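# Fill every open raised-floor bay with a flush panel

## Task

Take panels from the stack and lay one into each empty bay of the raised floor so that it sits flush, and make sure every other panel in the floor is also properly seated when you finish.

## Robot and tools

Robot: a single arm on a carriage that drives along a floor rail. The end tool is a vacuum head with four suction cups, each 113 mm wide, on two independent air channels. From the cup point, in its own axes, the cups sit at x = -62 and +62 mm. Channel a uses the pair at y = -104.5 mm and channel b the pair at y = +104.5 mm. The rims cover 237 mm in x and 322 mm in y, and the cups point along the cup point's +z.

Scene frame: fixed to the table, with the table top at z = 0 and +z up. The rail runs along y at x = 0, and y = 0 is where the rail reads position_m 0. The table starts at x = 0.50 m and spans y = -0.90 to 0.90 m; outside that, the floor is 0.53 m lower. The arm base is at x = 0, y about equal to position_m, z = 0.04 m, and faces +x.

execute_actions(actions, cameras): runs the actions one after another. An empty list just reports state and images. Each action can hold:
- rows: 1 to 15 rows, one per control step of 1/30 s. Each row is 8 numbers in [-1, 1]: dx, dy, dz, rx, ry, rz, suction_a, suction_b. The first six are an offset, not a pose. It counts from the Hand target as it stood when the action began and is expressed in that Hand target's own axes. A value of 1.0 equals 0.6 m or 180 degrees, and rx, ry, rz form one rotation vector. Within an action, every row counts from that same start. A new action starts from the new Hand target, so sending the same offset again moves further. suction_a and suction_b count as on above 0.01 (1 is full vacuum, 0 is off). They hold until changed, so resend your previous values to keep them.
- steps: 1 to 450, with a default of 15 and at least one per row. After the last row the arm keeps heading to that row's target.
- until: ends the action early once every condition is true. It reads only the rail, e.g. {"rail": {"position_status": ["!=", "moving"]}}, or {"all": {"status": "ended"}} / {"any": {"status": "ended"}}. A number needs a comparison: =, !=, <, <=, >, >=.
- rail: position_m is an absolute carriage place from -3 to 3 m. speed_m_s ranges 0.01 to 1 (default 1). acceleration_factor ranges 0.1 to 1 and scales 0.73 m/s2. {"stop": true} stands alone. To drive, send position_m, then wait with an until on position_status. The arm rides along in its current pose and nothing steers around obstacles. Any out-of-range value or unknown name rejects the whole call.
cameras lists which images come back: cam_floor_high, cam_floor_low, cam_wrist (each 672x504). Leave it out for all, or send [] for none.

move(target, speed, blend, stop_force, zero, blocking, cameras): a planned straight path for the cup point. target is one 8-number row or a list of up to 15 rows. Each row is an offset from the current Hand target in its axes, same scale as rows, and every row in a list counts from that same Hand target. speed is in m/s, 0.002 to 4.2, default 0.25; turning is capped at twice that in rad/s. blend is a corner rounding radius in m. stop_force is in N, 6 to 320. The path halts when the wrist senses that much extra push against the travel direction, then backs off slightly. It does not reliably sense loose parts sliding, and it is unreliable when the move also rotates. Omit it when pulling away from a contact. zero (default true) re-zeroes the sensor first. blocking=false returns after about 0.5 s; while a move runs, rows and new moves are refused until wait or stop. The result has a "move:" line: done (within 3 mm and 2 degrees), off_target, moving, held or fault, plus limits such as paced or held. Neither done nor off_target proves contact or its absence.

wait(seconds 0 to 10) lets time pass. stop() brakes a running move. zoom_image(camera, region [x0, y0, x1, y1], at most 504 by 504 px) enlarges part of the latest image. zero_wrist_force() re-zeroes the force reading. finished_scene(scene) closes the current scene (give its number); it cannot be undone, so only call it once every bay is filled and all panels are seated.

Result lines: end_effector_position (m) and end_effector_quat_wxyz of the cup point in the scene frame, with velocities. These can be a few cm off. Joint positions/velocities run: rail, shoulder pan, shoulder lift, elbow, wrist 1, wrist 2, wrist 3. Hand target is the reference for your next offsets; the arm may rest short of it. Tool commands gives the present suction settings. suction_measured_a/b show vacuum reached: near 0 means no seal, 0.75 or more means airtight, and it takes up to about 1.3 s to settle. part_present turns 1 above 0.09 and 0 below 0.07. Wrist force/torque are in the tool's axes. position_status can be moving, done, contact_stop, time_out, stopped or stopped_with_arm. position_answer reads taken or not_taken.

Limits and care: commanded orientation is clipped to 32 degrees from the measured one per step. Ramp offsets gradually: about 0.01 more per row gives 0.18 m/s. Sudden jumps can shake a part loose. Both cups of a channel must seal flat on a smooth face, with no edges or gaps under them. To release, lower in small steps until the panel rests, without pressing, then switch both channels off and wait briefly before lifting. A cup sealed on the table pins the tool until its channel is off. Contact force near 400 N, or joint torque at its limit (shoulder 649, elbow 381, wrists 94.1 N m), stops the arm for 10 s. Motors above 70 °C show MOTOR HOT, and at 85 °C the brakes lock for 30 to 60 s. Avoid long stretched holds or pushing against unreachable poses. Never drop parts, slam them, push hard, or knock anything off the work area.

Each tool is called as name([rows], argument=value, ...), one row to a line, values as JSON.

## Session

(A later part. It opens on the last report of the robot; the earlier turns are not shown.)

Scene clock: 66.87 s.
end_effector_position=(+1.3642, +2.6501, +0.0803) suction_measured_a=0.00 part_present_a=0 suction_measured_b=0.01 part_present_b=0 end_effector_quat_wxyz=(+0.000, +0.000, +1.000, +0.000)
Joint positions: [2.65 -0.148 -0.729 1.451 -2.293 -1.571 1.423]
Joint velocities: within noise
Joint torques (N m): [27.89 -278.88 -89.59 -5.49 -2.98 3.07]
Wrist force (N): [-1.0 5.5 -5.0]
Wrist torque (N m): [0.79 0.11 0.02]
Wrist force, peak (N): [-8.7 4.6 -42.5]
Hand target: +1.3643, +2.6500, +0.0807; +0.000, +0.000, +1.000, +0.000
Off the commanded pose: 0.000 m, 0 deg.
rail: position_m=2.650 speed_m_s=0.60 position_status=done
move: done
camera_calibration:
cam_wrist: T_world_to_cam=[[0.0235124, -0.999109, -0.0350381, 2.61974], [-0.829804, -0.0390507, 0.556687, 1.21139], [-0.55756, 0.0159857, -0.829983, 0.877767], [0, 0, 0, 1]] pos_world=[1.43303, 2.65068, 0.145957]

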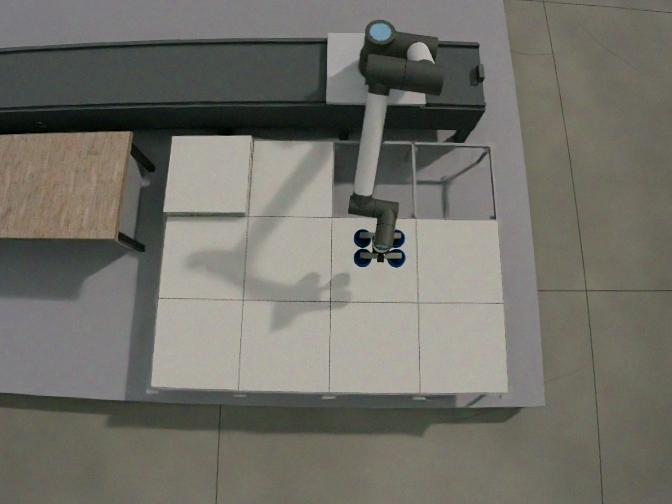

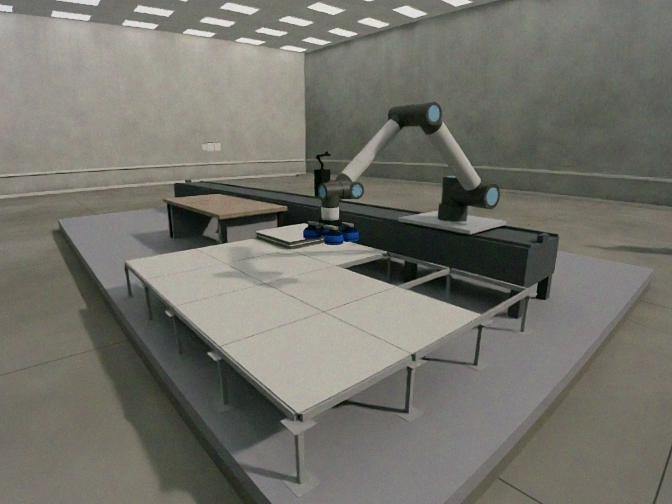

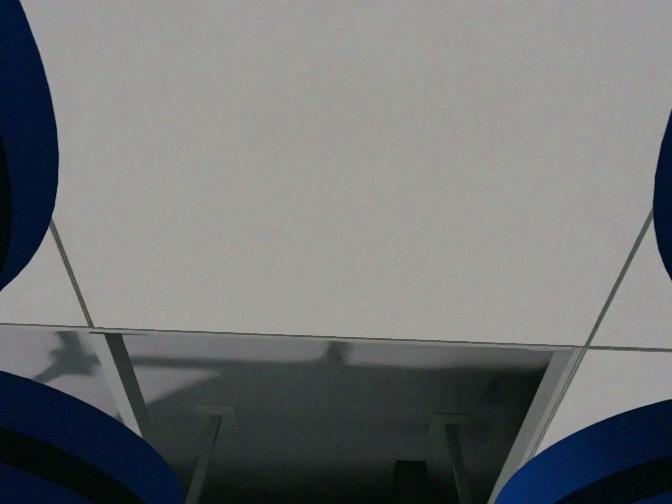

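move(target=[0.9992, 0, -0.1162, 0, 0, 0, 0, 0], cameras=[], speed=0.4)

execute_actions([
  {"rail":{"position_m":1.45,"speed_m_s":0.9,"acceleration_factor":0.7},"steps":200,"until":{"rail":{"position_status":["!=","moving"]}}},
], cameras=["cam_wrist"])

zoom_image(camera="cam_wrist", region=[40, 290, 130, 380])

zoom_image(camera="cam_wrist", region=[540, 310, 630, 400])

Scene clock: 69.50 s.
end_effector_position=(+0.7651, +2.6500, +0.1503) suction_measured_a=0.00 part_present_a=0 suction_measured_b=0.01 part_present_b=0 end_effector_quat_wxyz=(+0.000, +0.000, +1.000, +0.000)
Joint positions: [2.65 -0.266 -1.258 2.384 -2.697 -1.571 1.305]
Joint velocities: within noise
Joint torques (N m): [-40.93 -148.35 -32.42 -12.3 3.93 -2.59]
Wrist force (N): [-0.5 5.4 -5.2]
Wrist torque (N m): [0.88 0.10 -0.05]
Wrist force, peak (N): [-5.3 5.6 -5.0]
Hand target: +0.7647, +2.6500, +0.1504; +0.000, +0.000, +1.000, +0.000
Off the commanded pose: 0.000 m, 0 deg.
rail: position_m=2.650 speed_m_s=0.60 position_status=done
move: done
No camera images: "cameras" was empty.

Scene clock: 72.83 s.
end_effector_position=(+0.7647, +1.4500, +0.1504) suction_measured_a=0.00 part_present_a=0 suction_measured_b=0.01 part_present_b=0 end_effector_quat_wxyz=(+0.000, +0.000, +1.000, +0.000)
Joint positions: [1.45 -0.266 -1.258 2.384 -2.697 -1.571 1.305]
Joint velocities: within noise
Joint torques (N m): [11.4 -146.91 -53.57 -11.12 -1.1 -4.21]
Wrist force (N): [-0.9 5.6 -5.2]
Wrist torque (N m): [0.92 0.15 -0.05]
Wrist force, peak (N): [-0.5 7.5 -5.4]
Hand target: +0.7647, +1.4500, +0.1504; +0.000, +0.000, +1.000, +0.000
Tool commands: tool/suction_a=+0.0 tool/suction_b=+0.0
Off the commanded pose: 0.000 m, 0 deg.
rail: position_m=1.450 speed_m_s=0.90 position_status=done
camera_calibration:
cam_wrist: T_world_to_cam=[[0.0235149, -0.999109, -0.0350361, 1.43726], [-0.82985, -0.0390504, 0.556618, 0.628144], [-0.55749, 0.0159859, -0.83003, 0.620745], [0, 0, 0, 1]] pos_world=[0.833528, 1.45058, 0.215957]
Images, in order (width x height): cam_wrist 672x504.

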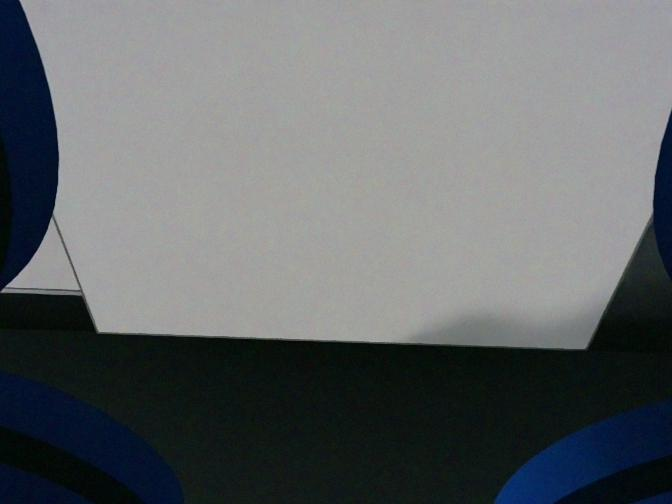

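Scaled by 5.600 from the camera's 672x504 image, which has a finer 960x720 frame.

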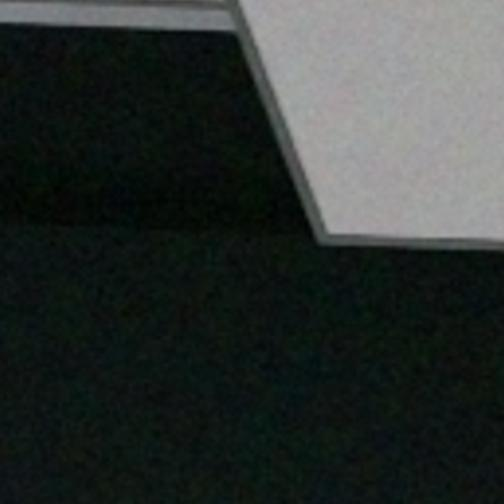

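Scaled by 5.600 from the camera's 672x504 image, which has a finer 960x720 frame.

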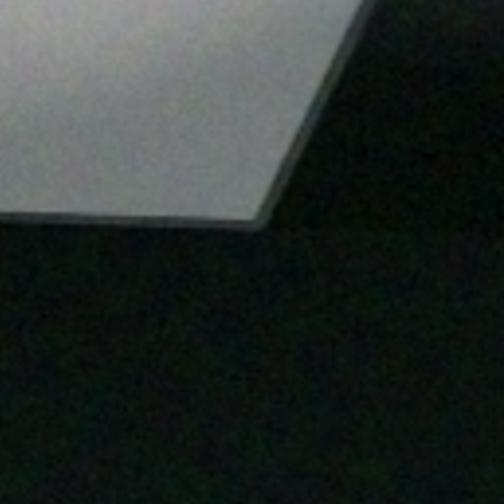

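move(target=[0.0112, -0.0061, 0, 0, 0, -0.00105, 0, 0], cameras=["cam_wrist"])

zoom_image(camera="cam_wrist", region=[40, 290, 130, 380])

zoom_image(camera="cam_wrist", region=[540, 310, 630, 400])

Scene clock: 74.07 s.
end_effector_position=(+0.7582, +1.4464, +0.1504) suction_measured_a=0.00 part_present_a=0 suction_measured_b=0.01 part_present_b=0 end_effector_quat_wxyz=(+0.000, -0.002, +1.000, +0.000)
Joint positions: [1.45 -0.273 -1.263 2.393 -2.701 -1.571 1.295]
Joint velocities: within noise
Joint torques (N m): [-20.53 -148.06 -36.9 -11.91 -1.25 -4.6]
Wrist force (N): [-0.7 5.2 -5.4]
Wrist torque (N m): [0.86 0.12 -0.05]
Wrist force, peak (N): [-1.4 5.6 -5.5]
Hand target: +0.7580, +1.4463, +0.1504; +0.000, -0.002, +1.000, +0.000
Off the commanded pose: 0.000 m, 0 deg.
rail: position_m=1.450 speed_m_s=0.90 position_status=done
move: done
camera_calibration:
cam_wrist: T_world_to_cam=[[0.0267034, -0.999027, -0.0350949, 1.43136], [-0.829727, -0.0417312, 0.556608, 0.626406], [-0.557531, 0.0142559, -0.830034, 0.619716], [0, 0, 0, 1]] pos_world=[0.827034, 1.44727, 0.215957]
Images, in order (width x height): cam_wrist 672x504.

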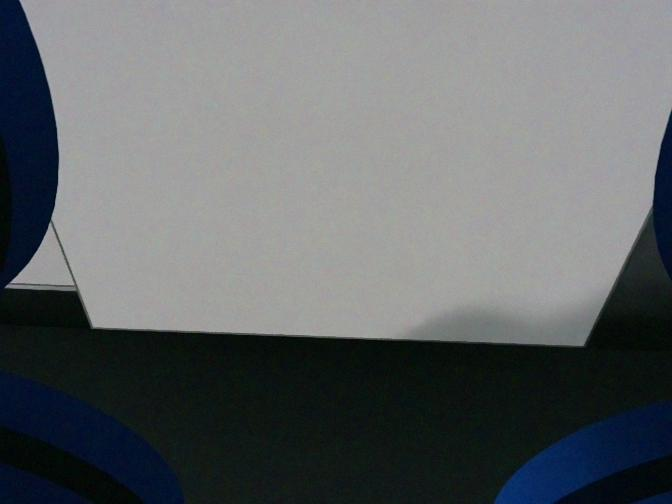

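Scaled by 5.600 from the camera's 672x504 image, which has a finer 960x720 frame.

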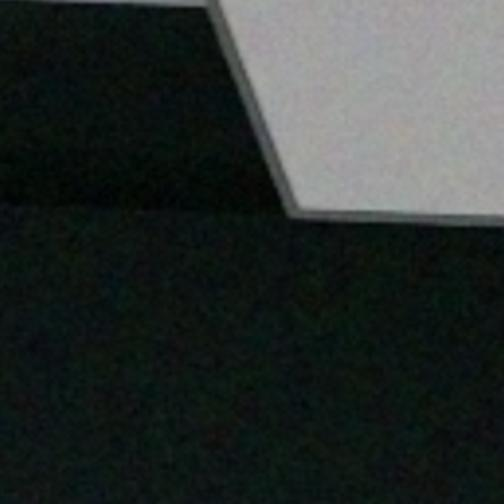

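Scaled by 5.600 from the camera's 672x504 image, which has a finer 960x720 frame.

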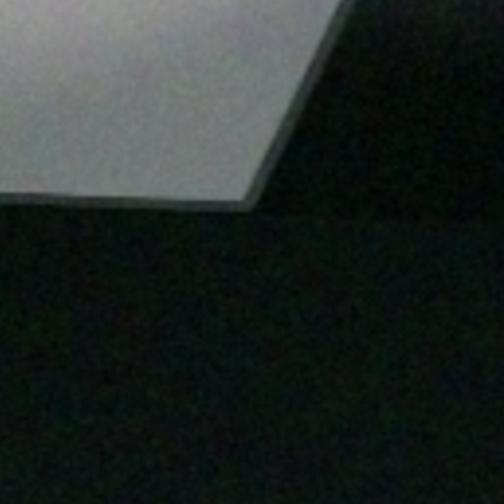

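move(target=[0.0175, 0, 0.484, 0, 0, 0, 0, 0], cameras=[])

move(target=[0, 0, 0.05, 0, 0, 0, 0, 0], speed=0.012, stop_force=20, cameras=[])

execute_actions([
  {"rows":[[0,0,0,0,0,0,1,1]],"steps":75},
], cameras=[])

move(target=[0, 0, -0.3, 0, 0, 0.0007, 1, 1], speed=0.12, cameras=[])

execute_actions([
  {"rail":{"position_m":2.65,"speed_m_s":0.6,"acceleration_factor":0.4},"steps":300,"until":{"rail":{"position_status":["!=","moving"]}}},
], cameras=["cam_floor_high"])

Scene clock: 76.27 s.
end_effector_position=(+0.7475, +1.4462, -0.1398) suction_measured_a=0.00 part_present_a=0 suction_measured_b=0.01 part_present_b=0 end_effector_quat_wxyz=(+0.000, -0.002, +1.000, +0.000)
Joint positions: [1.45 -0.277 -0.767 2.42 -3.224 -1.571 1.29]
Joint velocities: within noise
Joint torques (N m): [-23.6 -143.8 -21.49 -14.36 3.37 -2.17]
Wrist force (N): [-0.6 5.9 -5.2]
Wrist torque (N m): [0.97 0.09 -0.06]
Wrist force, peak (N): [-1.2 5.6 -8.9]
Hand target: +0.7475, +1.4462, -0.1400; +0.000, -0.002, +1.000, +0.000
Off the commanded pose: 0.000 m, 0 deg.
rail: position_m=1.450 speed_m_s=0.90 position_status=done
move: done
No camera images: "cameras" was empty.

Scene clock: 78.97 s.
end_effector_position=(+0.7475, +1.4462, -0.1572) suction_measured_a=0.00 part_present_a=0 suction_measured_b=0.01 part_present_b=0 end_effector_quat_wxyz=(+0.000, -0.002, +1.000, +0.000)
Joint positions: [1.45 -0.277 -0.737 2.415 -3.248 -1.571 1.29]
Joint velocities: within noise
Joint torques (N m): [-4.24 -194.6 7.01 -4.14 3.22 0.66]
Wrist force (N): [2.8 6.7 -23.9]
Wrist torque (N m): [1.10 -0.12 -0.02]
Wrist force, peak (N): [2.9 7.2 -28.0]
Hand target: +0.7476, +1.4462, -0.1572; +0.000, -0.002, +1.000, +0.000 (not the last commanded pose)
Off the commanded pose: 0.013 m, 0 deg.
rail: position_m=1.450 speed_m_s=0.90 position_status=done
move: contact
No camera images: "cameras" was empty.

Scene clock: 81.67 s.
end_effector_position=(+0.7476, +1.4462, -0.1572) suction_measured_a=0.83 part_present_a=1 suction_measured_b=0.85 part_present_b=1 end_effector_quat_wxyz=(+0.000, -0.002, +1.000, +0.000)
Joint positions: [1.45 -0.277 -0.737 2.415 -3.248 -1.571 1.29]
Joint velocities: within noise
Joint torques (N m): [-2.35 -300.33 -19.56 -34.6 -2.28 -4.1]
Wrist force (N): [-1.1 3.5 32.1]
Wrist torque (N m): [-0.12 1.08 -0.01]
Wrist force, peak (N): [-7.5 -1.0 161.8]
Hand target: +0.7476, +1.4462, -0.1572; +0.000, -0.002, +1.000, +0.000
Off the commanded pose: 0.000 m, 0 deg.
rail: position_m=1.450 speed_m_s=0.90 position_status=done
No camera images: "cameras" was empty.

Scene clock: 83.80 s.
end_effector_position=(+0.7475, +1.4463, +0.0226) suction_measured_a=0.83 part_present_a=1 suction_measured_b=0.85 part_present_b=1 end_effector_quat_wxyz=(+0.000, -0.001, +1.000, +0.000)
Joint positions: [1.45 -0.277 -1.056 2.439 -2.953 -1.571 1.292]
Joint velocities: within noise
Joint torques (N m): [1.62 -281.15 -79.6 -28.63 -0.15 3.86]
Wrist force (N): [-1.1 3.6 32.5]
Wrist torque (N m): [-0.15 1.08 0.00]
Wrist force, peak (N): [-1.7 3.4 44.1]
Hand target: +0.7475, +1.4462, +0.0228; +0.000, -0.001, +1.000, +0.000
Off the commanded pose: 0.000 m, 0 deg.
rail: position_m=1.450 speed_m_s=0.90 position_status=done
move: done
No camera images: "cameras" was empty.

Scene clock: 88.10 s.
end_effector_position=(+0.7475, +2.6462, +0.0228) suction_measured_a=0.83 part_present_a=1 suction_measured_b=0.85 part_present_b=1 end_effector_quat_wxyz=(+0.000, -0.001, +1.000, +0.000)
Joint positions: [2.65 -0.277 -1.057 2.439 -2.953 -1.571 1.292]
Joint velocities: within noise
Joint torques (N m): [-20.28 -275.58 -60.54 -32.04 -0.61 0.12]
Wrist force (N): [-0.8 3.6 32.6]
Wrist torque (N m): [-0.14 1.04 0.00]
Wrist force, peak (N): [-1.5 9.8 32.7]
Hand target: +0.7475, +2.6462, +0.0228; +0.000, -0.001, +1.000, +0.000
Tool commands: tool/suction_a=+1.0 tool/suction_b=+1.0
Off the commanded pose: 0.000 m, 0 deg.
rail: position_m=2.650 speed_m_s=0.60 position_status=done
Images, in order (width x height): cam_floor_high 672x504.

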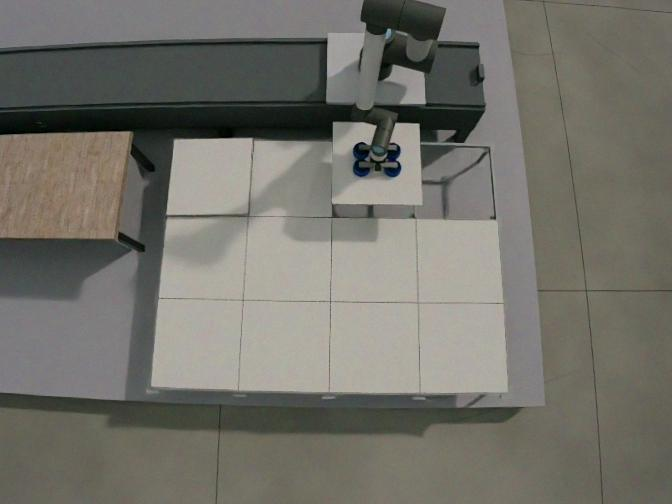

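move(target=[-0.0105, 0.0055, 0.378, 0, 0, 0, 1, 1], speed=0.15, cameras=[])

move(target=[0, 0, 0.1, 0, 0, 0, 1, 1], speed=0.01, stop_force=25, cameras=["cam_floor_high","cam_floor_low"])

Scene clock: 90.37 s.
end_effector_position=(+0.7538, +2.6495, -0.2037) suction_measured_a=0.83 part_present_a=1 suction_measured_b=0.85 part_present_b=1 end_effector_quat_wxyz=(+0.000, -0.001, +1.000, +0.000)
Joint positions: [2.65 -0.27 -0.659 2.387 -3.299 -1.571 1.299]
Joint velocities: within noise
Joint torques (N m): [23.49 -264.71 -15.39 -37.47 1.7 3.47]
Wrist force (N): [-1.1 3.5 32.7]
Wrist torque (N m): [-0.10 1.09 0.03]
Wrist force, peak (N): [0.6 4.6 47.7]
Hand target: +0.7539, +2.6495, -0.2040; +0.000, -0.001, +1.000, +0.000
Off the commanded pose: 0.000 m, 0 deg.
rail: position_m=2.650 speed_m_s=0.60 position_status=done
move: done
No camera images: "cameras" was empty.

Scene clock: 95.63 s.
end_effector_position=(+0.7539, +2.6495, -0.2436) suction_measured_a=0.83 part_present_a=1 suction_measured_b=0.85 part_present_b=1 end_effector_quat_wxyz=(+0.000, -0.001, +1.000, +0.000)
Joint positions: [2.65 -0.27 -0.593 2.368 -3.346 -1.571 1.299]
Joint velocities: within noise
Joint torques (N m): [23.37 -300.61 23.85 -19.44 1.87 1.28]
Wrist force (N): [-5.9 2.0 12.1]
Wrist torque (N m): [4.74 -4.82 -0.46]
Wrist force, peak (N): [-1.5 3.3 32.5]
Hand target: +0.7540, +2.6495, -0.2436; +0.000, -0.001, +1.000, +0.000 (not the last commanded pose)
Off the commanded pose: 0.020 m, 0 deg.
rail: position_m=2.650 speed_m_s=0.60 position_status=done
move: contact
Images, in order (width x height): cam_floor_high 672x504, cam_floor_low 672x504.

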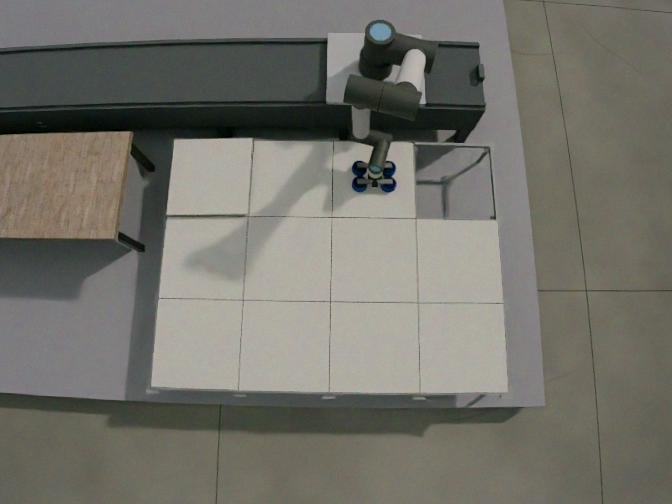

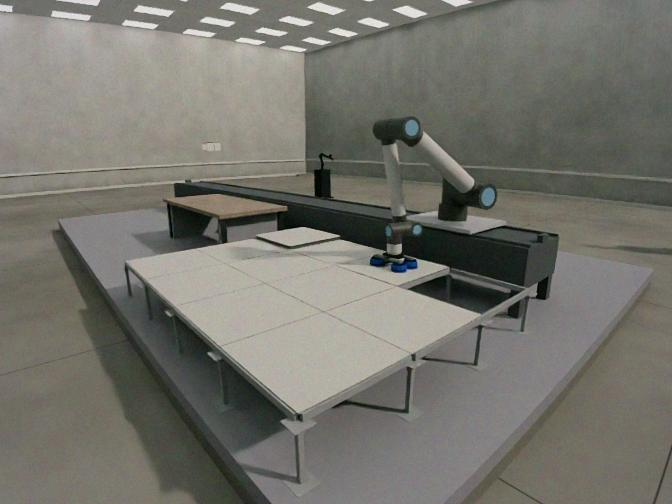

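move(target=[0, 0, 0.03, 0, 0, 0, 1, 1], speed=0.005, stop_force=60, cameras=[])

Scene clock: 97.17 s.
end_effector_position=(+0.7540, +2.6495, -0.2447) suction_measured_a=0.83 part_present_a=1 suction_measured_b=0.85 part_present_b=1 end_effector_quat_wxyz=(+0.000, -0.001, +1.000, +0.000)
Joint positions: [2.65 -0.27 -0.592 2.367 -3.347 -1.571 1.299]
Joint velocities: within noise
Joint torques (N m): [21.13 -259.21 15.12 -6.64 11.56 2.71]
Wrist force (N): [16.8 13.3 -51.9]
Wrist torque (N m): [13.59 -15.49 0.83]
Wrist force, peak (N): [24.7 15.6 -67.4]
Hand target: +0.7540, +2.6495, -0.2446; +0.000, -0.001, +1.000, +0.000 (not the last commanded pose)
Off the commanded pose: 0.017 m, 0 deg.
rail: position_m=2.650 speed_m_s=0.60 position_status=done
move: contact
No camera images: "cameras" was empty.

move(target=[0.0013, 0.001, -0.002, 0, 0, 0, 1, 1], speed=0.005, cameras=[])

move(target=[0, 0, 0.03, 0, 0, 0, 1, 1], speed=0.005, stop_force=60, cameras=[])

Scene clock: 97.97 s.
end_effector_position=(+0.7531, +2.6501, -0.2437) suction_measured_a=0.83 part_present_a=1 suction_measured_b=0.85 part_present_b=1 end_effector_quat_wxyz=(+0.000, -0.001, +1.000, +0.000)
Joint positions: [2.65 -0.27 -0.593 2.369 -3.347 -1.571 1.3]
Joint velocities: within noise
Joint torques (N m): [27.38 -318.42 15.38 -37.55 -2.19 2.17]
Wrist force (N): [-1.4 2.9 32.1]
Wrist torque (N m): [-0.13 1.03 0.03]
Wrist force, peak (N): [16.8 13.2 -51.6]
Hand target: +0.7532, +2.6501, -0.2434; +0.000, -0.001, +1.000, +0.000
Off the commanded pose: 0.000 m, 0 deg.
rail: position_m=2.650 speed_m_s=0.60 position_status=done
move: done
No camera images: "cameras" was empty.

Scene clock: 100.07 s.
end_effector_position=(+0.7532, +2.6501, -0.2476) suction_measured_a=0.83 part_present_a=1 suction_measured_b=0.85 part_present_b=1 end_effector_quat_wxyz=(+0.000, -0.001, +1.000, +0.000)
Joint positions: [2.65 -0.27 -0.586 2.367 -3.352 -1.571 1.3]
Joint velocities: within noise
Joint torques (N m): [11.89 -284.81 -6.04 -18.61 7.72 4.27]
Wrist force (N): [42.1 15.9 -19.2]
Wrist torque (N m): [12.49 -15.69 -1.25]
Wrist force, peak (N): [53.1 18.3 -32.0]
Hand target: +0.7532, +2.6501, -0.2476; +0.000, -0.001, +1.000, +0.000 (not the last commanded pose)
Off the commanded pose: 0.014 m, 0 deg.
rail: position_m=2.650 speed_m_s=0.60 position_status=done
move: contact
No camera images: "cameras" was empty.

move(target=[0.0013, 0.0007, -0.001, 0, 0, 0, 1, 1], speed=0.005, cameras=[])

move(target=[0, 0, 0.03, 0, 0, 0, 1, 1], speed=0.005, stop_force=60, cameras=[])

Scene clock: 100.87 s.
end_effector_position=(+0.7525, +2.6504, -0.2471) suction_measured_a=0.83 part_present_a=1 suction_measured_b=0.85 part_present_b=1 end_effector_quat_wxyz=(+0.000, -0.001, +1.000, +0.000)
Joint positions: [2.65 -0.27 -0.587 2.368 -3.353 -1.571 1.3]
Joint velocities: within noise
Joint torques (N m): [33.8 -303.94 28.57 -29.02 5.95 4.24]
Wrist force (N): [-5.5 2.8 16.7]
Wrist torque (N m): [4.44 -3.41 -0.29]
Wrist force, peak (N): [41.9 16.0 -18.8]
Hand target: +0.7524, +2.6505, -0.2470; +0.000, -0.001, +1.000, +0.000
Off the commanded pose: 0.000 m, 0 deg.
rail: position_m=2.650 speed_m_s=0.60 position_status=done
move: done
No camera images: "cameras" was empty.

Scene clock: 102.13 s.
end_effector_position=(+0.7525, +2.6505, -0.2481) suction_measured_a=0.83 part_present_a=1 suction_measured_b=0.85 part_present_b=1 end_effector_quat_wxyz=(+0.001, -0.001, +1.000, +0.000)
Joint positions: [2.65 -0.27 -0.585 2.368 -3.355 -1.571 1.3]
Joint velocities: within noise
Joint torques (N m): [25.63 -257.64 14.11 -7.05 10.86 1.87]
Wrist force (N): [17.6 11.8 -57.1]
Wrist torque (N m): [13.68 -13.60 1.15]
Wrist force, peak (N): [24.2 10.7 -93.1]
Hand target: +0.7525, +2.6505, -0.2480; +0.001, -0.001, +1.000, +0.000 (not the last commanded pose)
Off the commanded pose: 0.017 m, 0 deg.
rail: position_m=2.650 speed_m_s=0.60 position_status=done
move: contact
No camera images: "cameras" was empty.

execute_actions([
  {"rows":[[0,0,-0.001,0,0,0,1,1]],"steps":20},
  {"rows":[[0,0,0,0,0,0,0,0]],"steps":30},
  {"rows":[[0,0,-0.003,0,0,0,0,0],[0,0,-0.006,0,0,0,0,0],[0,0,-0.01,0,0,0,0,0],[0,0,-0.014,0,0,0,0,0],[0,0,-0.018,0,0,0,0,0],[0,0,-0.022,0,0,0,0,0],[0,0,-0.026,0,0,0,0,0],[0,0,-0.029,0,0,0,0,0]],"steps":16},
], cameras=[])

move(target=[-0.0205, -0.0009, -0.518, 0, 0.0005, 0.0003, 0, 0], speed=0.3)

zoom_image(camera="cam_floor_high", region=[310, 120, 430, 230])

zoom_image(camera="cam_wrist", region=[40, 290, 130, 380])

zoom_image(camera="cam_wrist", region=[540, 310, 630, 400])

Scene clock: 104.83 s.
end_effector_position=(+0.7524, +2.6505, -0.2304) suction_measured_a=0.00 part_present_a=0 suction_measured_b=0.01 part_present_b=0 end_effector_quat_wxyz=(+0.001, -0.001, +1.000, +0.000)
Joint positions: [2.65 -0.27 -0.614 2.377 -3.335 -1.571 1.3]
Joint velocities: within noise
Joint torques (N m): [20.63 -190.46 31.3 3.14 -0.43 -4.94]
Wrist force (N): [-18.8 -2.1 -49.0]
Wrist torque (N m): [0.73 1.01 0.72]
Wrist force, peak (N): [0.1 1.2 -319.0]
Hand target: +0.7525, +2.6505, -0.2300; +0.001, -0.001, +1.000, +0.000
Off the commanded pose: 0.000 m, 0 deg.
rail: position_m=2.650 speed_m_s=0.60 position_status=done
No camera images: "cameras" was empty.

Scene clock: 106.67 s.
end_effector_position=(+0.7644, +2.6502, +0.0806) suction_measured_a=0.00 part_present_a=0 suction_measured_b=0.01 part_present_b=0 end_effector_quat_wxyz=(+0.000, +0.000, +1.000, +0.000)
Joint positions: [2.65 -0.266 -1.148 2.406 -2.829 -1.571 1.305]
Joint velocities: within noise
Joint torques (N m): [-17.89 -163.66 -51.48 -4.93 -2.6 -0.31]
Wrist force (N): [-4.0 4.6 -10.4]
Wrist torque (N m): [0.75 0.60 -0.04]
Wrist force, peak (N): [-18.4 -2.0 -48.6]
Hand target: +0.7644, +2.6501, +0.0808; +0.000, +0.000, +1.000, +0.000
Off the commanded pose: 0.000 m, 0 deg.
rail: position_m=2.650 speed_m_s=0.60 position_status=done
move: done
camera_calibration:
cam_wrist: T_world_to_cam=[[0.0236886, -0.999121, -0.034573, 2.63387], [-0.829596, -0.0389435, 0.557005, 0.712981], [-0.557862, 0.0154869, -0.829789, 0.544997], [0, 0, 0, 1]] pos_world=[0.833127, 2.65088, 0.14616]

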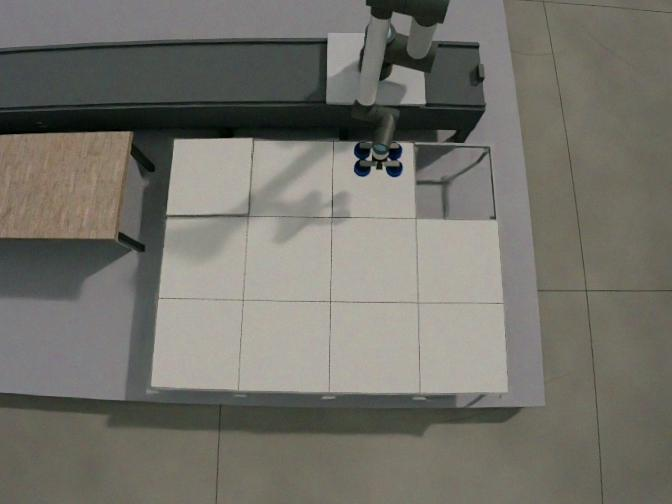

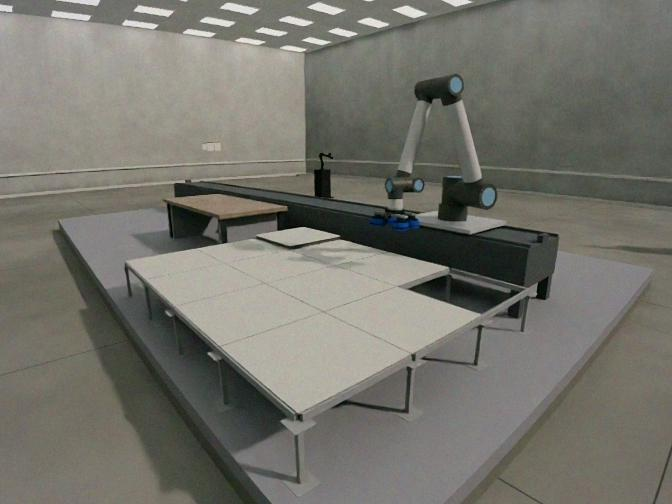

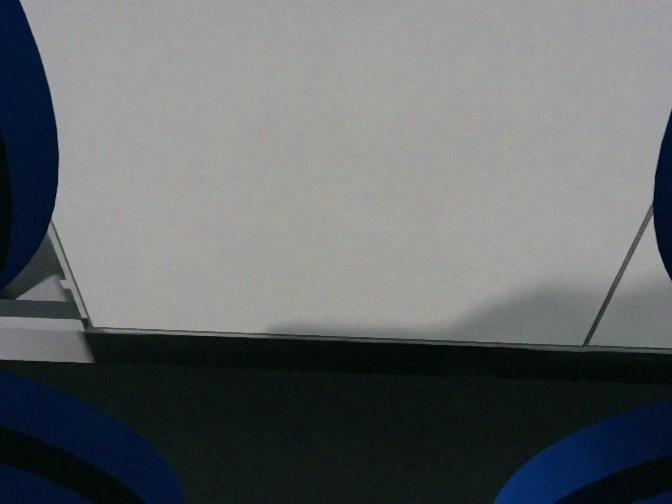

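Scaled by 4.200 from the camera's 672x504 image, which has a finer 960x720 frame.

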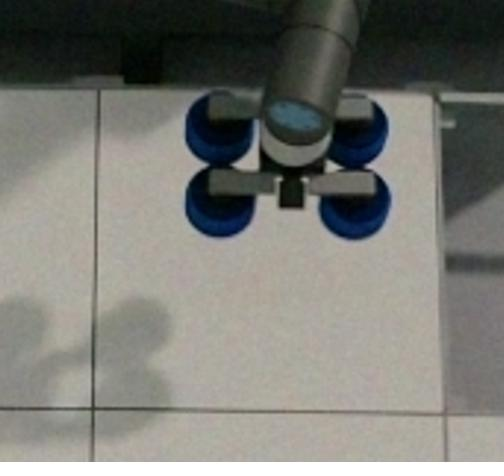

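Scaled by 5.600 from the camera's 672x504 image, which has a finer 960x720 frame.

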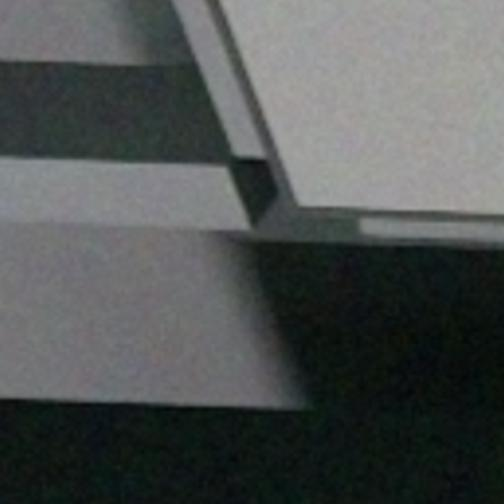

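Scaled by 5.600 from the camera's 672x504 image, which has a finer 960x720 frame.

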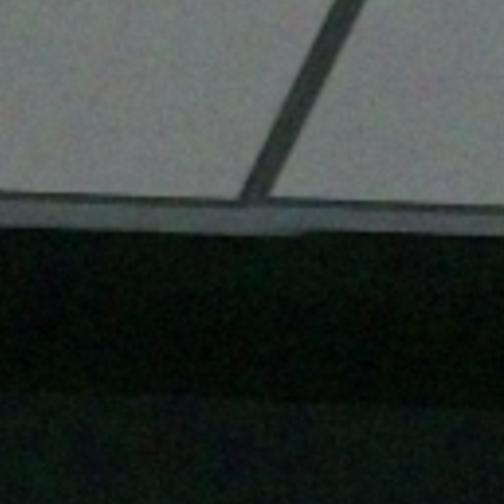

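move(target=[-0.0007, 0.4165, -0.0573, 0, 0, 0, 0, 0], cameras=[], speed=0.35)

execute_actions([
  {"rail":{"position_m":1.2,"speed_m_s":0.9,"acceleration_factor":0.7},"steps":200,"until":{"rail":{"position_status":["!=","moving"]}}},
], cameras=["cam_wrist"])

zoom_image(camera="cam_wrist", region=[40, 290, 130, 380])

zoom_image(camera="cam_wrist", region=[540, 310, 630, 400])

Scene clock: 108.33 s.
end_effector_position=(+0.7647, +2.8998, +0.1150) suction_measured_a=0.00 part_present_a=0 suction_measured_b=0.01 part_present_b=0 end_effector_quat_wxyz=(+0.000, +0.000, +1.000, +0.000)
Joint positions: [2.65 0.063 -1.177 2.34 -2.733 -1.571 1.634]
Joint velocities: within noise
Joint torques (N m): [29.59 -104.1 -58.3 -5.8 -2.5 4.84]
Wrist force (N): [-4.3 4.3 -11.3]
Wrist torque (N m): [0.60 0.63 -0.03]
Wrist force, peak (N): [-3.9 8.6 -11.5]
Hand target: +0.7647, +2.9001, +0.1150; +0.000, +0.000, +1.000, +0.000
Off the commanded pose: 0.000 m, 0 deg.
rail: position_m=2.650 speed_m_s=0.60 position_status=done
move: done
No camera images: "cameras" was empty.

Scene clock: 111.97 s.
end_effector_position=(+0.7648, +1.4501, +0.1150) suction_measured_a=0.00 part_present_a=0 suction_measured_b=0.01 part_present_b=0 end_effector_quat_wxyz=(+0.000, +0.000, +1.000, +0.000)
Joint positions: [1.2 0.064 -1.177 2.34 -2.733 -1.571 1.634]
Joint velocities: within noise
Joint torques (N m): [11.28 -104.02 -41.36 -9.09 2.1 3.43]
Wrist force (N): [-4.3 4.1 -11.0]
Wrist torque (N m): [0.57 0.64 -0.03]
Wrist force, peak (N): [-4.6 5.8 -11.3]
Hand target: +0.7647, +1.4501, +0.1150; +0.000, +0.000, +1.000, +0.000
Tool commands: tool/suction_a=+0.0 tool/suction_b=+0.0
Off the commanded pose: 0.000 m, 0 deg.
rail: position_m=1.200 speed_m_s=0.90 position_status=done
camera_calibration:
cam_wrist: T_world_to_cam=[[0.0236051, -0.999125, -0.0345182, 1.43607], [-0.829599, -0.0388436, 0.557007, 0.647273], [-0.557861, 0.0154881, -0.82979, 0.592349], [0, 0, 0, 1]] pos_world=[0.833527, 1.45078, 0.18056]
Images, in order (width x height): cam_wrist 672x504.

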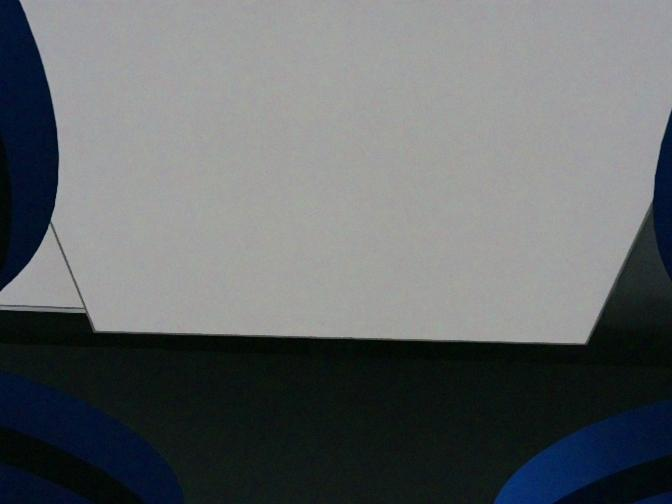

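Scaled by 5.600 from the camera's 672x504 image, which has a finer 960x720 frame.

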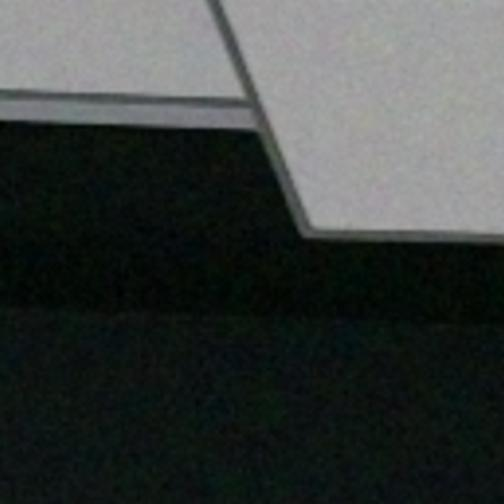

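Scaled by 5.600 from the camera's 672x504 image, which has a finer 960x720 frame.

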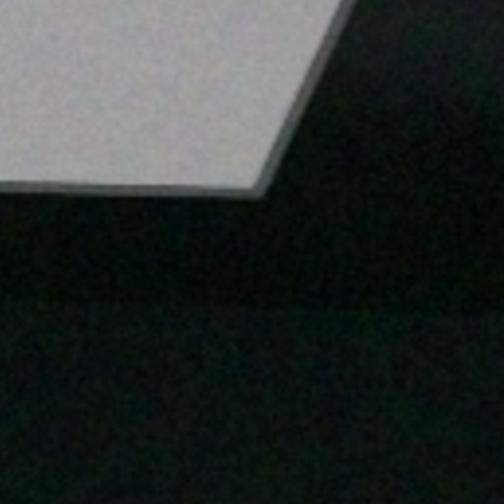

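move(target=[0.0018, 0.0048, 0.0003, 0, 0, -0.00573, 0, 0], cameras=["cam_wrist"])

zoom_image(camera="cam_wrist", region=[40, 290, 130, 380])

zoom_image(camera="cam_wrist", region=[540, 310, 630, 400])

Scene clock: 113.00 s.
end_effector_position=(+0.7637, +1.4529, +0.1148) suction_measured_a=0.00 part_present_a=0 suction_measured_b=0.01 part_present_b=0 end_effector_quat_wxyz=(+0.000, -0.009, +1.000, +0.000)
Joint positions: [1.2 0.067 -1.177 2.34 -2.734 -1.571 1.62]
Joint velocities: within noise
Joint torques (N m): [15.73 -104.75 -33.89 -12.55 1.73 -3.99]
Wrist force (N): [-4.1 4.2 -11.2]
Wrist torque (N m): [0.59 0.61 -0.03]
Wrist force, peak (N): [-4.6 4.5 -11.2]
Hand target: +0.7637, +1.4529, +0.1148; +0.000, -0.009, +1.000, +0.000
Off the commanded pose: 0.000 m, 0 deg.
rail: position_m=1.200 speed_m_s=0.90 position_status=done
move: done
camera_calibration:
cam_wrist: T_world_to_cam=[[0.041155, -0.998555, -0.0345657, 1.42458], [-0.82878, -0.0534394, 0.557018, 0.667147], [-0.55806, 0.0057233, -0.829781, 0.60598], [0, 0, 0, 1]] pos_world=[0.832463, 1.4547, 0.18046]
Images, in order (width x height): cam_wrist 672x504.

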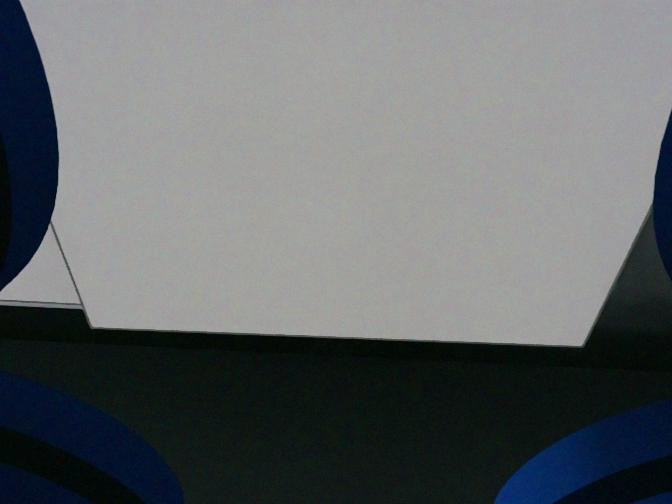

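Scaled by 5.600 from the camera's 672x504 image, which has a finer 960x720 frame.

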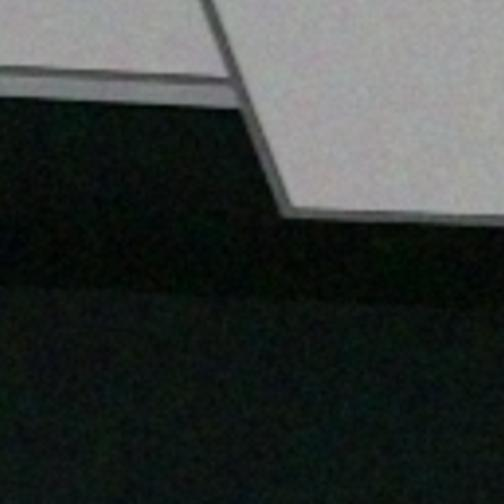

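Scaled by 5.600 from the camera's 672x504 image, which has a finer 960x720 frame.

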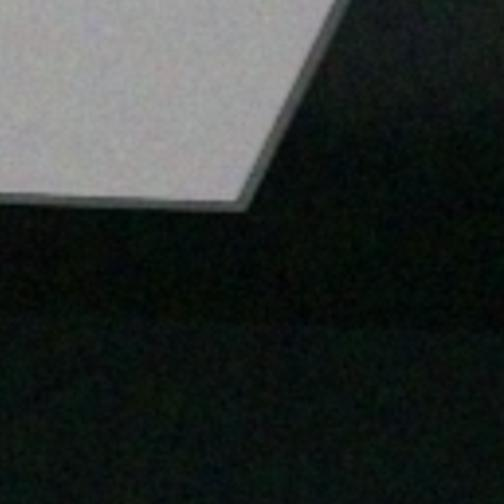

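move(target=[0.0183, 0.0015, 0.483, 0, 0, 0, 0, 0], cameras=[])

move(target=[0, 0, 0.05, 0, 0, 0, 0, 0], speed=0.012, stop_force=20, cameras=[])

execute_actions([
  {"rows":[[0,0,0,0,0,0,1,1]],"steps":75},
], cameras=[])

move(target=[0, 0, -0.33, 0, 0, 0, 1, 1], speed=0.12, cameras=[])

execute_actions([
  {"rail":{"position_m":3.0,"speed_m_s":0.6,"acceleration_factor":0.4},"steps":300,"until":{"rail":{"position_status":["!=","moving"]}}},
], cameras=["cam_floor_high"])

Scene clock: 115.17 s.
end_effector_position=(+0.7526, +1.4535, -0.1747) suction_measured_a=0.00 part_present_a=0 suction_measured_b=0.01 part_present_b=0 end_effector_quat_wxyz=(+0.000, -0.009, +1.000, +0.000)
Joint positions: [1.2 0.069 -0.714 2.343 -3.199 -1.571 1.622]
Joint velocities: within noise
Joint torques (N m): [33.87 -151.98 -17.97 -13.79 3.31 3.61]
Wrist force (N): [-4.9 5.1 -10.6]
Wrist torque (N m): [0.79 0.68 0.06]
Wrist force, peak (N): [-4.5 4.5 -14.4]
Hand target: +0.7526, +1.4535, -0.1750; +0.000, -0.009, +1.000, +0.000
Off the commanded pose: 0.000 m, 0 deg.
rail: position_m=1.200 speed_m_s=0.90 position_status=done
move: done
No camera images: "cameras" was empty.

Scene clock: 117.87 s.
end_effector_position=(+0.7526, +1.4535, -0.1923) suction_measured_a=0.00 part_present_a=0 suction_measured_b=0.01 part_present_b=0 end_effector_quat_wxyz=(+0.000, -0.009, +1.000, +0.000)
Joint positions: [1.2 0.069 -0.686 2.336 -3.221 -1.571 1.622]
Joint velocities: within noise
Joint torques (N m): [22.63 -196.86 5.56 -3.4 3.22 2.09]
Wrist force (N): [-1.6 4.5 -28.8]
Wrist torque (N m): [0.74 0.39 0.03]
Wrist force, peak (N): [-1.0 4.8 -33.3]
Hand target: +0.7526, +1.4535, -0.1923; +0.000, -0.009, +1.000, +0.000 (not the last commanded pose)
Off the commanded pose: 0.013 m, 0 deg.
rail: position_m=1.200 speed_m_s=0.90 position_status=done
move: contact
No camera images: "cameras" was empty.

Scene clock: 120.57 s.
end_effector_position=(+0.7526, +1.4535, -0.1923) suction_measured_a=0.83 part_present_a=1 suction_measured_b=0.85 part_present_b=1 end_effector_quat_wxyz=(+0.000, -0.009, +1.000, +0.000)
Joint positions: [1.2 0.069 -0.686 2.336 -3.221 -1.571 1.622]
Joint velocities: within noise
Joint torques (N m): [-28.71 -314.99 -25.97 -34.54 1.11 -4.67]
Wrist force (N): [6.6 1.2 30.0]
Wrist torque (N m): [-0.29 0.10 0.06]
Wrist force, peak (N): [-11.8 0.0 149.5]
Hand target: +0.7526, +1.4535, -0.1923; +0.000, -0.009, +1.000, +0.000
Off the commanded pose: 0.000 m, 0 deg.
rail: position_m=1.200 speed_m_s=0.90 position_status=done
No camera images: "cameras" was empty.

Scene clock: 122.80 s.
end_effector_position=(+0.7526, +1.4536, +0.0054) suction_measured_a=0.83 part_present_a=1 suction_measured_b=0.85 part_present_b=1 end_effector_quat_wxyz=(+0.000, -0.009, +1.000, +0.000) end_effector_velocity=(+0.000, +0.000, +0.002) end_effector_angular_velocity=(+0.000, +0.001, +0.001)
Joint positions: [1.2 0.069 -1.011 2.372 -2.932 -1.571 1.622]
Joint velocities: [0 0 -0.003 0 0.005 0 0]
Joint torques (N m): [13.8 -293.51 -84.89 -27.62 1.11 -0.91]
Wrist force (N): [6.8 0.7 30.0]
Wrist torque (N m): [-0.32 0.11 0.05]
Wrist force, peak (N): [4.8 0.8 41.3]
Hand target: +0.7526, +1.4536, +0.0057; +0.000, -0.009, +1.000, +0.000
Off the commanded pose: 0.000 m, 0 deg.
rail: position_m=1.200 speed_m_s=0.90 position_status=done
move: done
No camera images: "cameras" was empty.

Scene clock: 128.10 s.
end_effector_position=(+0.7526, +3.2536, +0.0057) suction_measured_a=0.83 part_present_a=1 suction_measured_b=0.85 part_present_b=1 end_effector_quat_wxyz=(+0.000, -0.009, +1.000, +0.000)
Joint positions: [3 0.069 -1.011 2.372 -2.932 -1.571 1.622]
Joint velocities: within noise
Joint torques (N m): [-13.54 -288.79 -59.02 -32.72 -0.14 -2.41]
Wrist force (N): [6.9 0.6 30.1]
Wrist torque (N m): [-0.34 0.12 0.03]
Wrist force, peak (N): [6.6 6.2 30.3]
Hand target: +0.7526, +3.2536, +0.0057; +0.000, -0.009, +1.000, +0.000
Tool commands: tool/suction_a=+1.0 tool/suction_b=+1.0
Off the commanded pose: 0.000 m, 0 deg.
rail: position_m=3.000 speed_m_s=0.60 position_status=done
Images, in order (width x height): cam_floor_high 672x504.

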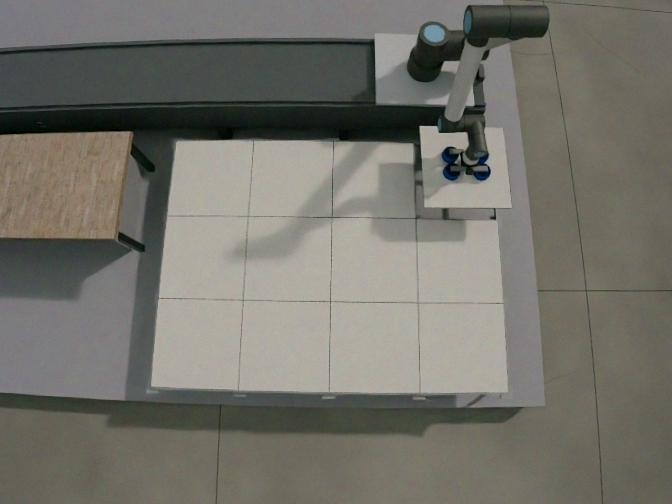

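move(target=[0, -0.0052, 0.350, 0, 0, 0.00538, 1, 1], speed=0.15, cameras=[])

move(target=[0, 0, 0.1, 0, 0, 0, 1, 1], speed=0.01, stop_force=25, cameras=["cam_floor_high","cam_floor_low"])

move(target=[0, 0, 0.03, 0, 0, 0, 1, 1], speed=0.005, stop_force=50, cameras=[])

Scene clock: 130.27 s.
end_effector_position=(+0.7526, +3.2503, -0.2040) suction_measured_a=0.83 part_present_a=1 suction_measured_b=0.85 part_present_b=1 end_effector_quat_wxyz=(+0.000, -0.001, +1.000, +0.000)
Joint positions: [3 0.065 -0.667 2.333 -3.236 -1.571 1.634]
Joint velocities: within noise
Joint torques (N m): [-35.45 -268.36 -24.36 -36.26 1.01 4.49]
Wrist force (N): [6.8 0.7 30.1]
Wrist torque (N m): [-0.35 0.07 0.03]
Wrist force, peak (N): [9.0 0.8 45.0]
Hand target: +0.7526, +3.2503, -0.2043; +0.000, -0.001, +1.000, +0.000
Off the commanded pose: 0.000 m, 0 deg.
rail: position_m=3.000 speed_m_s=0.60 position_status=done
move: done
No camera images: "cameras" was empty.

Scene clock: 133.03 s.
end_effector_position=(+0.7527, +3.2503, -0.2193) suction_measured_a=0.83 part_present_a=1 suction_measured_b=0.85 part_present_b=1 end_effector_quat_wxyz=(+0.000, -0.001, +1.000, +0.000)
Joint positions: [3 0.065 -0.643 2.326 -3.254 -1.571 1.635]
Joint velocities: within noise
Joint torques (N m): [-25.5 -319.24 6.5 -26.9 5.03 2.88]
Wrist force (N): [-5.4 0.5 21.5]
Wrist torque (N m): [1.58 2.18 -2.96]
Wrist force, peak (N): [6.9 1.0 29.8]
Hand target: +0.7527, +3.2503, -0.2193; +0.000, -0.001, +1.000, +0.000 (not the last commanded pose)
Off the commanded pose: 0.045 m, 0 deg.
rail: position_m=3.000 speed_m_s=0.60 position_status=done
move: contact
Images, in order (width x height): cam_floor_high 672x504, cam_floor_low 672x504.

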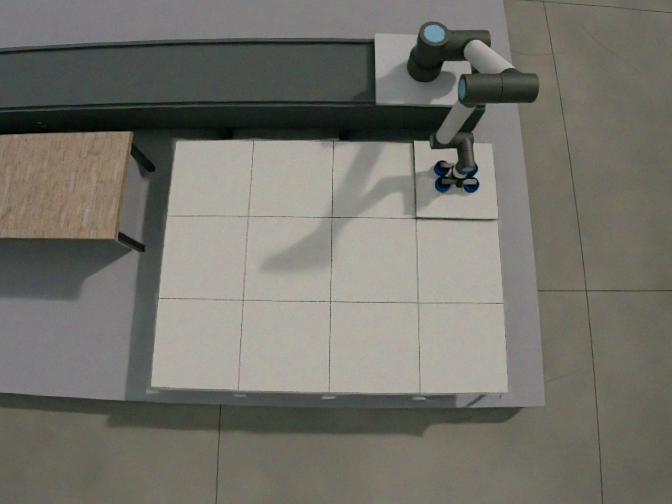

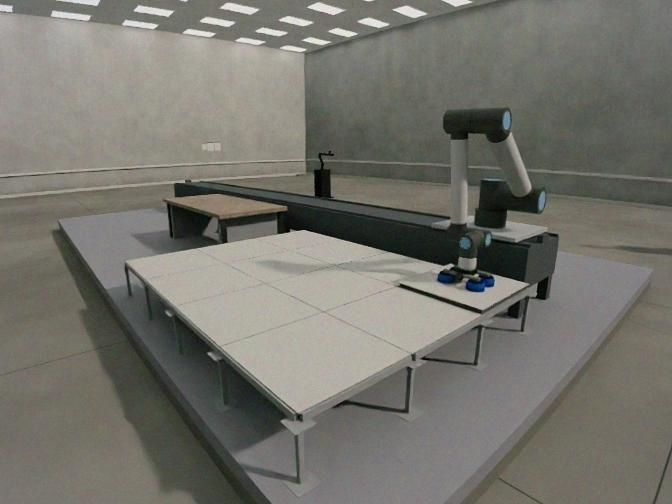

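Scene clock: 137.53 s.
end_effector_position=(+0.7527, +3.2503, -0.2373) suction_measured_a=0.83 part_present_a=1 suction_measured_b=0.85 part_present_b=1 end_effector_quat_wxyz=(+0.000, -0.001, +1.000, +0.000)
Joint positions: [3 0.065 -0.615 2.318 -3.274 -1.571 1.634]
Joint velocities: within noise
Joint torques (N m): [-28.79 -259.6 5.12 -28.68 1.33 11.01]
Wrist force (N): [-25.0 -0.4 22.4]
Wrist torque (N m): [1.60 1.92 -8.77]
Wrist force, peak (N): [-27.9 0.5 22.7]
Hand target: +0.7527, +3.2503, -0.2373; +0.000, -0.001, +1.000, +0.000
Off the commanded pose: 0.000 m, 0 deg.
rail: position_m=3.000 speed_m_s=0.60 position_status=done
move: done
No camera images: "cameras" was empty.

move(target=[-0.0018, 0, 0, 0, 0, -0.0004, 1, 1], speed=0.005, cameras=[])

move(target=[0, 0, 0.03, 0, 0, 0, 1, 1], speed=0.006, stop_force=50, cameras=[])

Scene clock: 138.40 s.
end_effector_position=(+0.7535, +3.2503, -0.2374) suction_measured_a=0.83 part_present_a=1 suction_measured_b=0.85 part_present_b=1 end_effector_quat_wxyz=(+0.000, -0.001, +1.000, +0.000)
Joint positions: [3 0.065 -0.615 2.316 -3.272 -1.571 1.633]
Joint velocities: within noise
Joint torques (N m): [-31.93 -328.68 -19.88 -29.65 1.31 -5.02]
Wrist force (N): [7.2 0.2 29.4]
Wrist torque (N m): [-0.40 0.01 0.03]
Wrist force, peak (N): [-25.6 -0.1 22.0]
Hand target: +0.7537, +3.2503, -0.2373; +0.000, -0.001, +1.000, +0.000
Off the commanded pose: 0.000 m, 0 deg.
rail: position_m=3.000 speed_m_s=0.60 position_status=done
move: done
No camera images: "cameras" was empty.

Scene clock: 140.93 s.
end_effector_position=(+0.7539, +3.2503, -0.2447) suction_measured_a=0.83 part_present_a=1 suction_measured_b=0.85 part_present_b=1 end_effector_quat_wxyz=(+0.000, -0.001, +1.000, +0.000)
Joint positions: [3 0.065 -0.603 2.313 -3.28 -1.572 1.633]
Joint velocities: within noise
Joint torques (N m): [-24.51 -286.75 6.44 -15.66 16.29 -2.39]
Wrist force (N): [15.7 5.0 -18.9]
Wrist torque (N m): [14.10 -11.23 1.67]
Wrist force, peak (N): [20.0 8.1 -29.4]
Hand target: +0.7539, +3.2503, -0.2447; +0.000, -0.001, +1.000, +0.000 (not the last commanded pose)
Off the commanded pose: 0.011 m, 0 deg.
rail: position_m=3.000 speed_m_s=0.60 position_status=done
move: contact
No camera images: "cameras" was empty.

move(target=[0.0009, 0.001, -0.002, 0, 0, 0, 1, 1], speed=0.005, cameras=[])

move(target=[0, 0, 0.03, 0, 0, 0, 1, 1], speed=0.006, stop_force=60, cameras=[])

Scene clock: 141.73 s.
end_effector_position=(+0.7533, +3.2508, -0.2436) suction_measured_a=0.83 part_present_a=1 suction_measured_b=0.85 part_present_b=1 end_effector_quat_wxyz=(+0.000, -0.001, +1.000, +0.000)
Joint positions: [3 0.066 -0.605 2.314 -3.279 -1.571 1.634]
Joint velocities: within noise
Joint torques (N m): [31.17 -313.32 10.77 -24.3 5.03 3.34]
Wrist force (N): [5.9 -1.6 20.2]
Wrist torque (N m): [2.28 -2.49 0.09]
Wrist force, peak (N): [16.0 5.0 -19.0]
Hand target: +0.7533, +3.2509, -0.2435; +0.000, -0.001, +1.000, +0.000
Off the commanded pose: 0.000 m, 0 deg.
rail: position_m=3.000 speed_m_s=0.60 position_status=done
move: done
No camera images: "cameras" was empty.

Scene clock: 143.33 s.
end_effector_position=(+0.7534, +3.2508, -0.2453) suction_measured_a=0.83 part_present_a=1 suction_measured_b=0.85 part_present_b=1 end_effector_quat_wxyz=(+0.000, -0.001, +1.000, -0.001)
Joint positions: [3 0.066 -0.602 2.313 -3.282 -1.572 1.634]
Joint velocities: within noise
Joint torques (N m): [-2.05 -277.86 2.39 -12.38 20.62 -1.93]
Wrist force (N): [24.9 12.9 -41.6]
Wrist torque (N m): [20.91 -13.60 3.07]
Wrist force, peak (N): [30.1 16.2 -52.2]
Hand target: +0.7534, +3.2508, -0.2453; +0.000, -0.001, +1.000, -0.001 (not the last commanded pose)
Off the commanded pose: 0.016 m, 0 deg.
rail: position_m=3.000 speed_m_s=0.60 position_status=done
move: contact
No camera images: "cameras" was empty.


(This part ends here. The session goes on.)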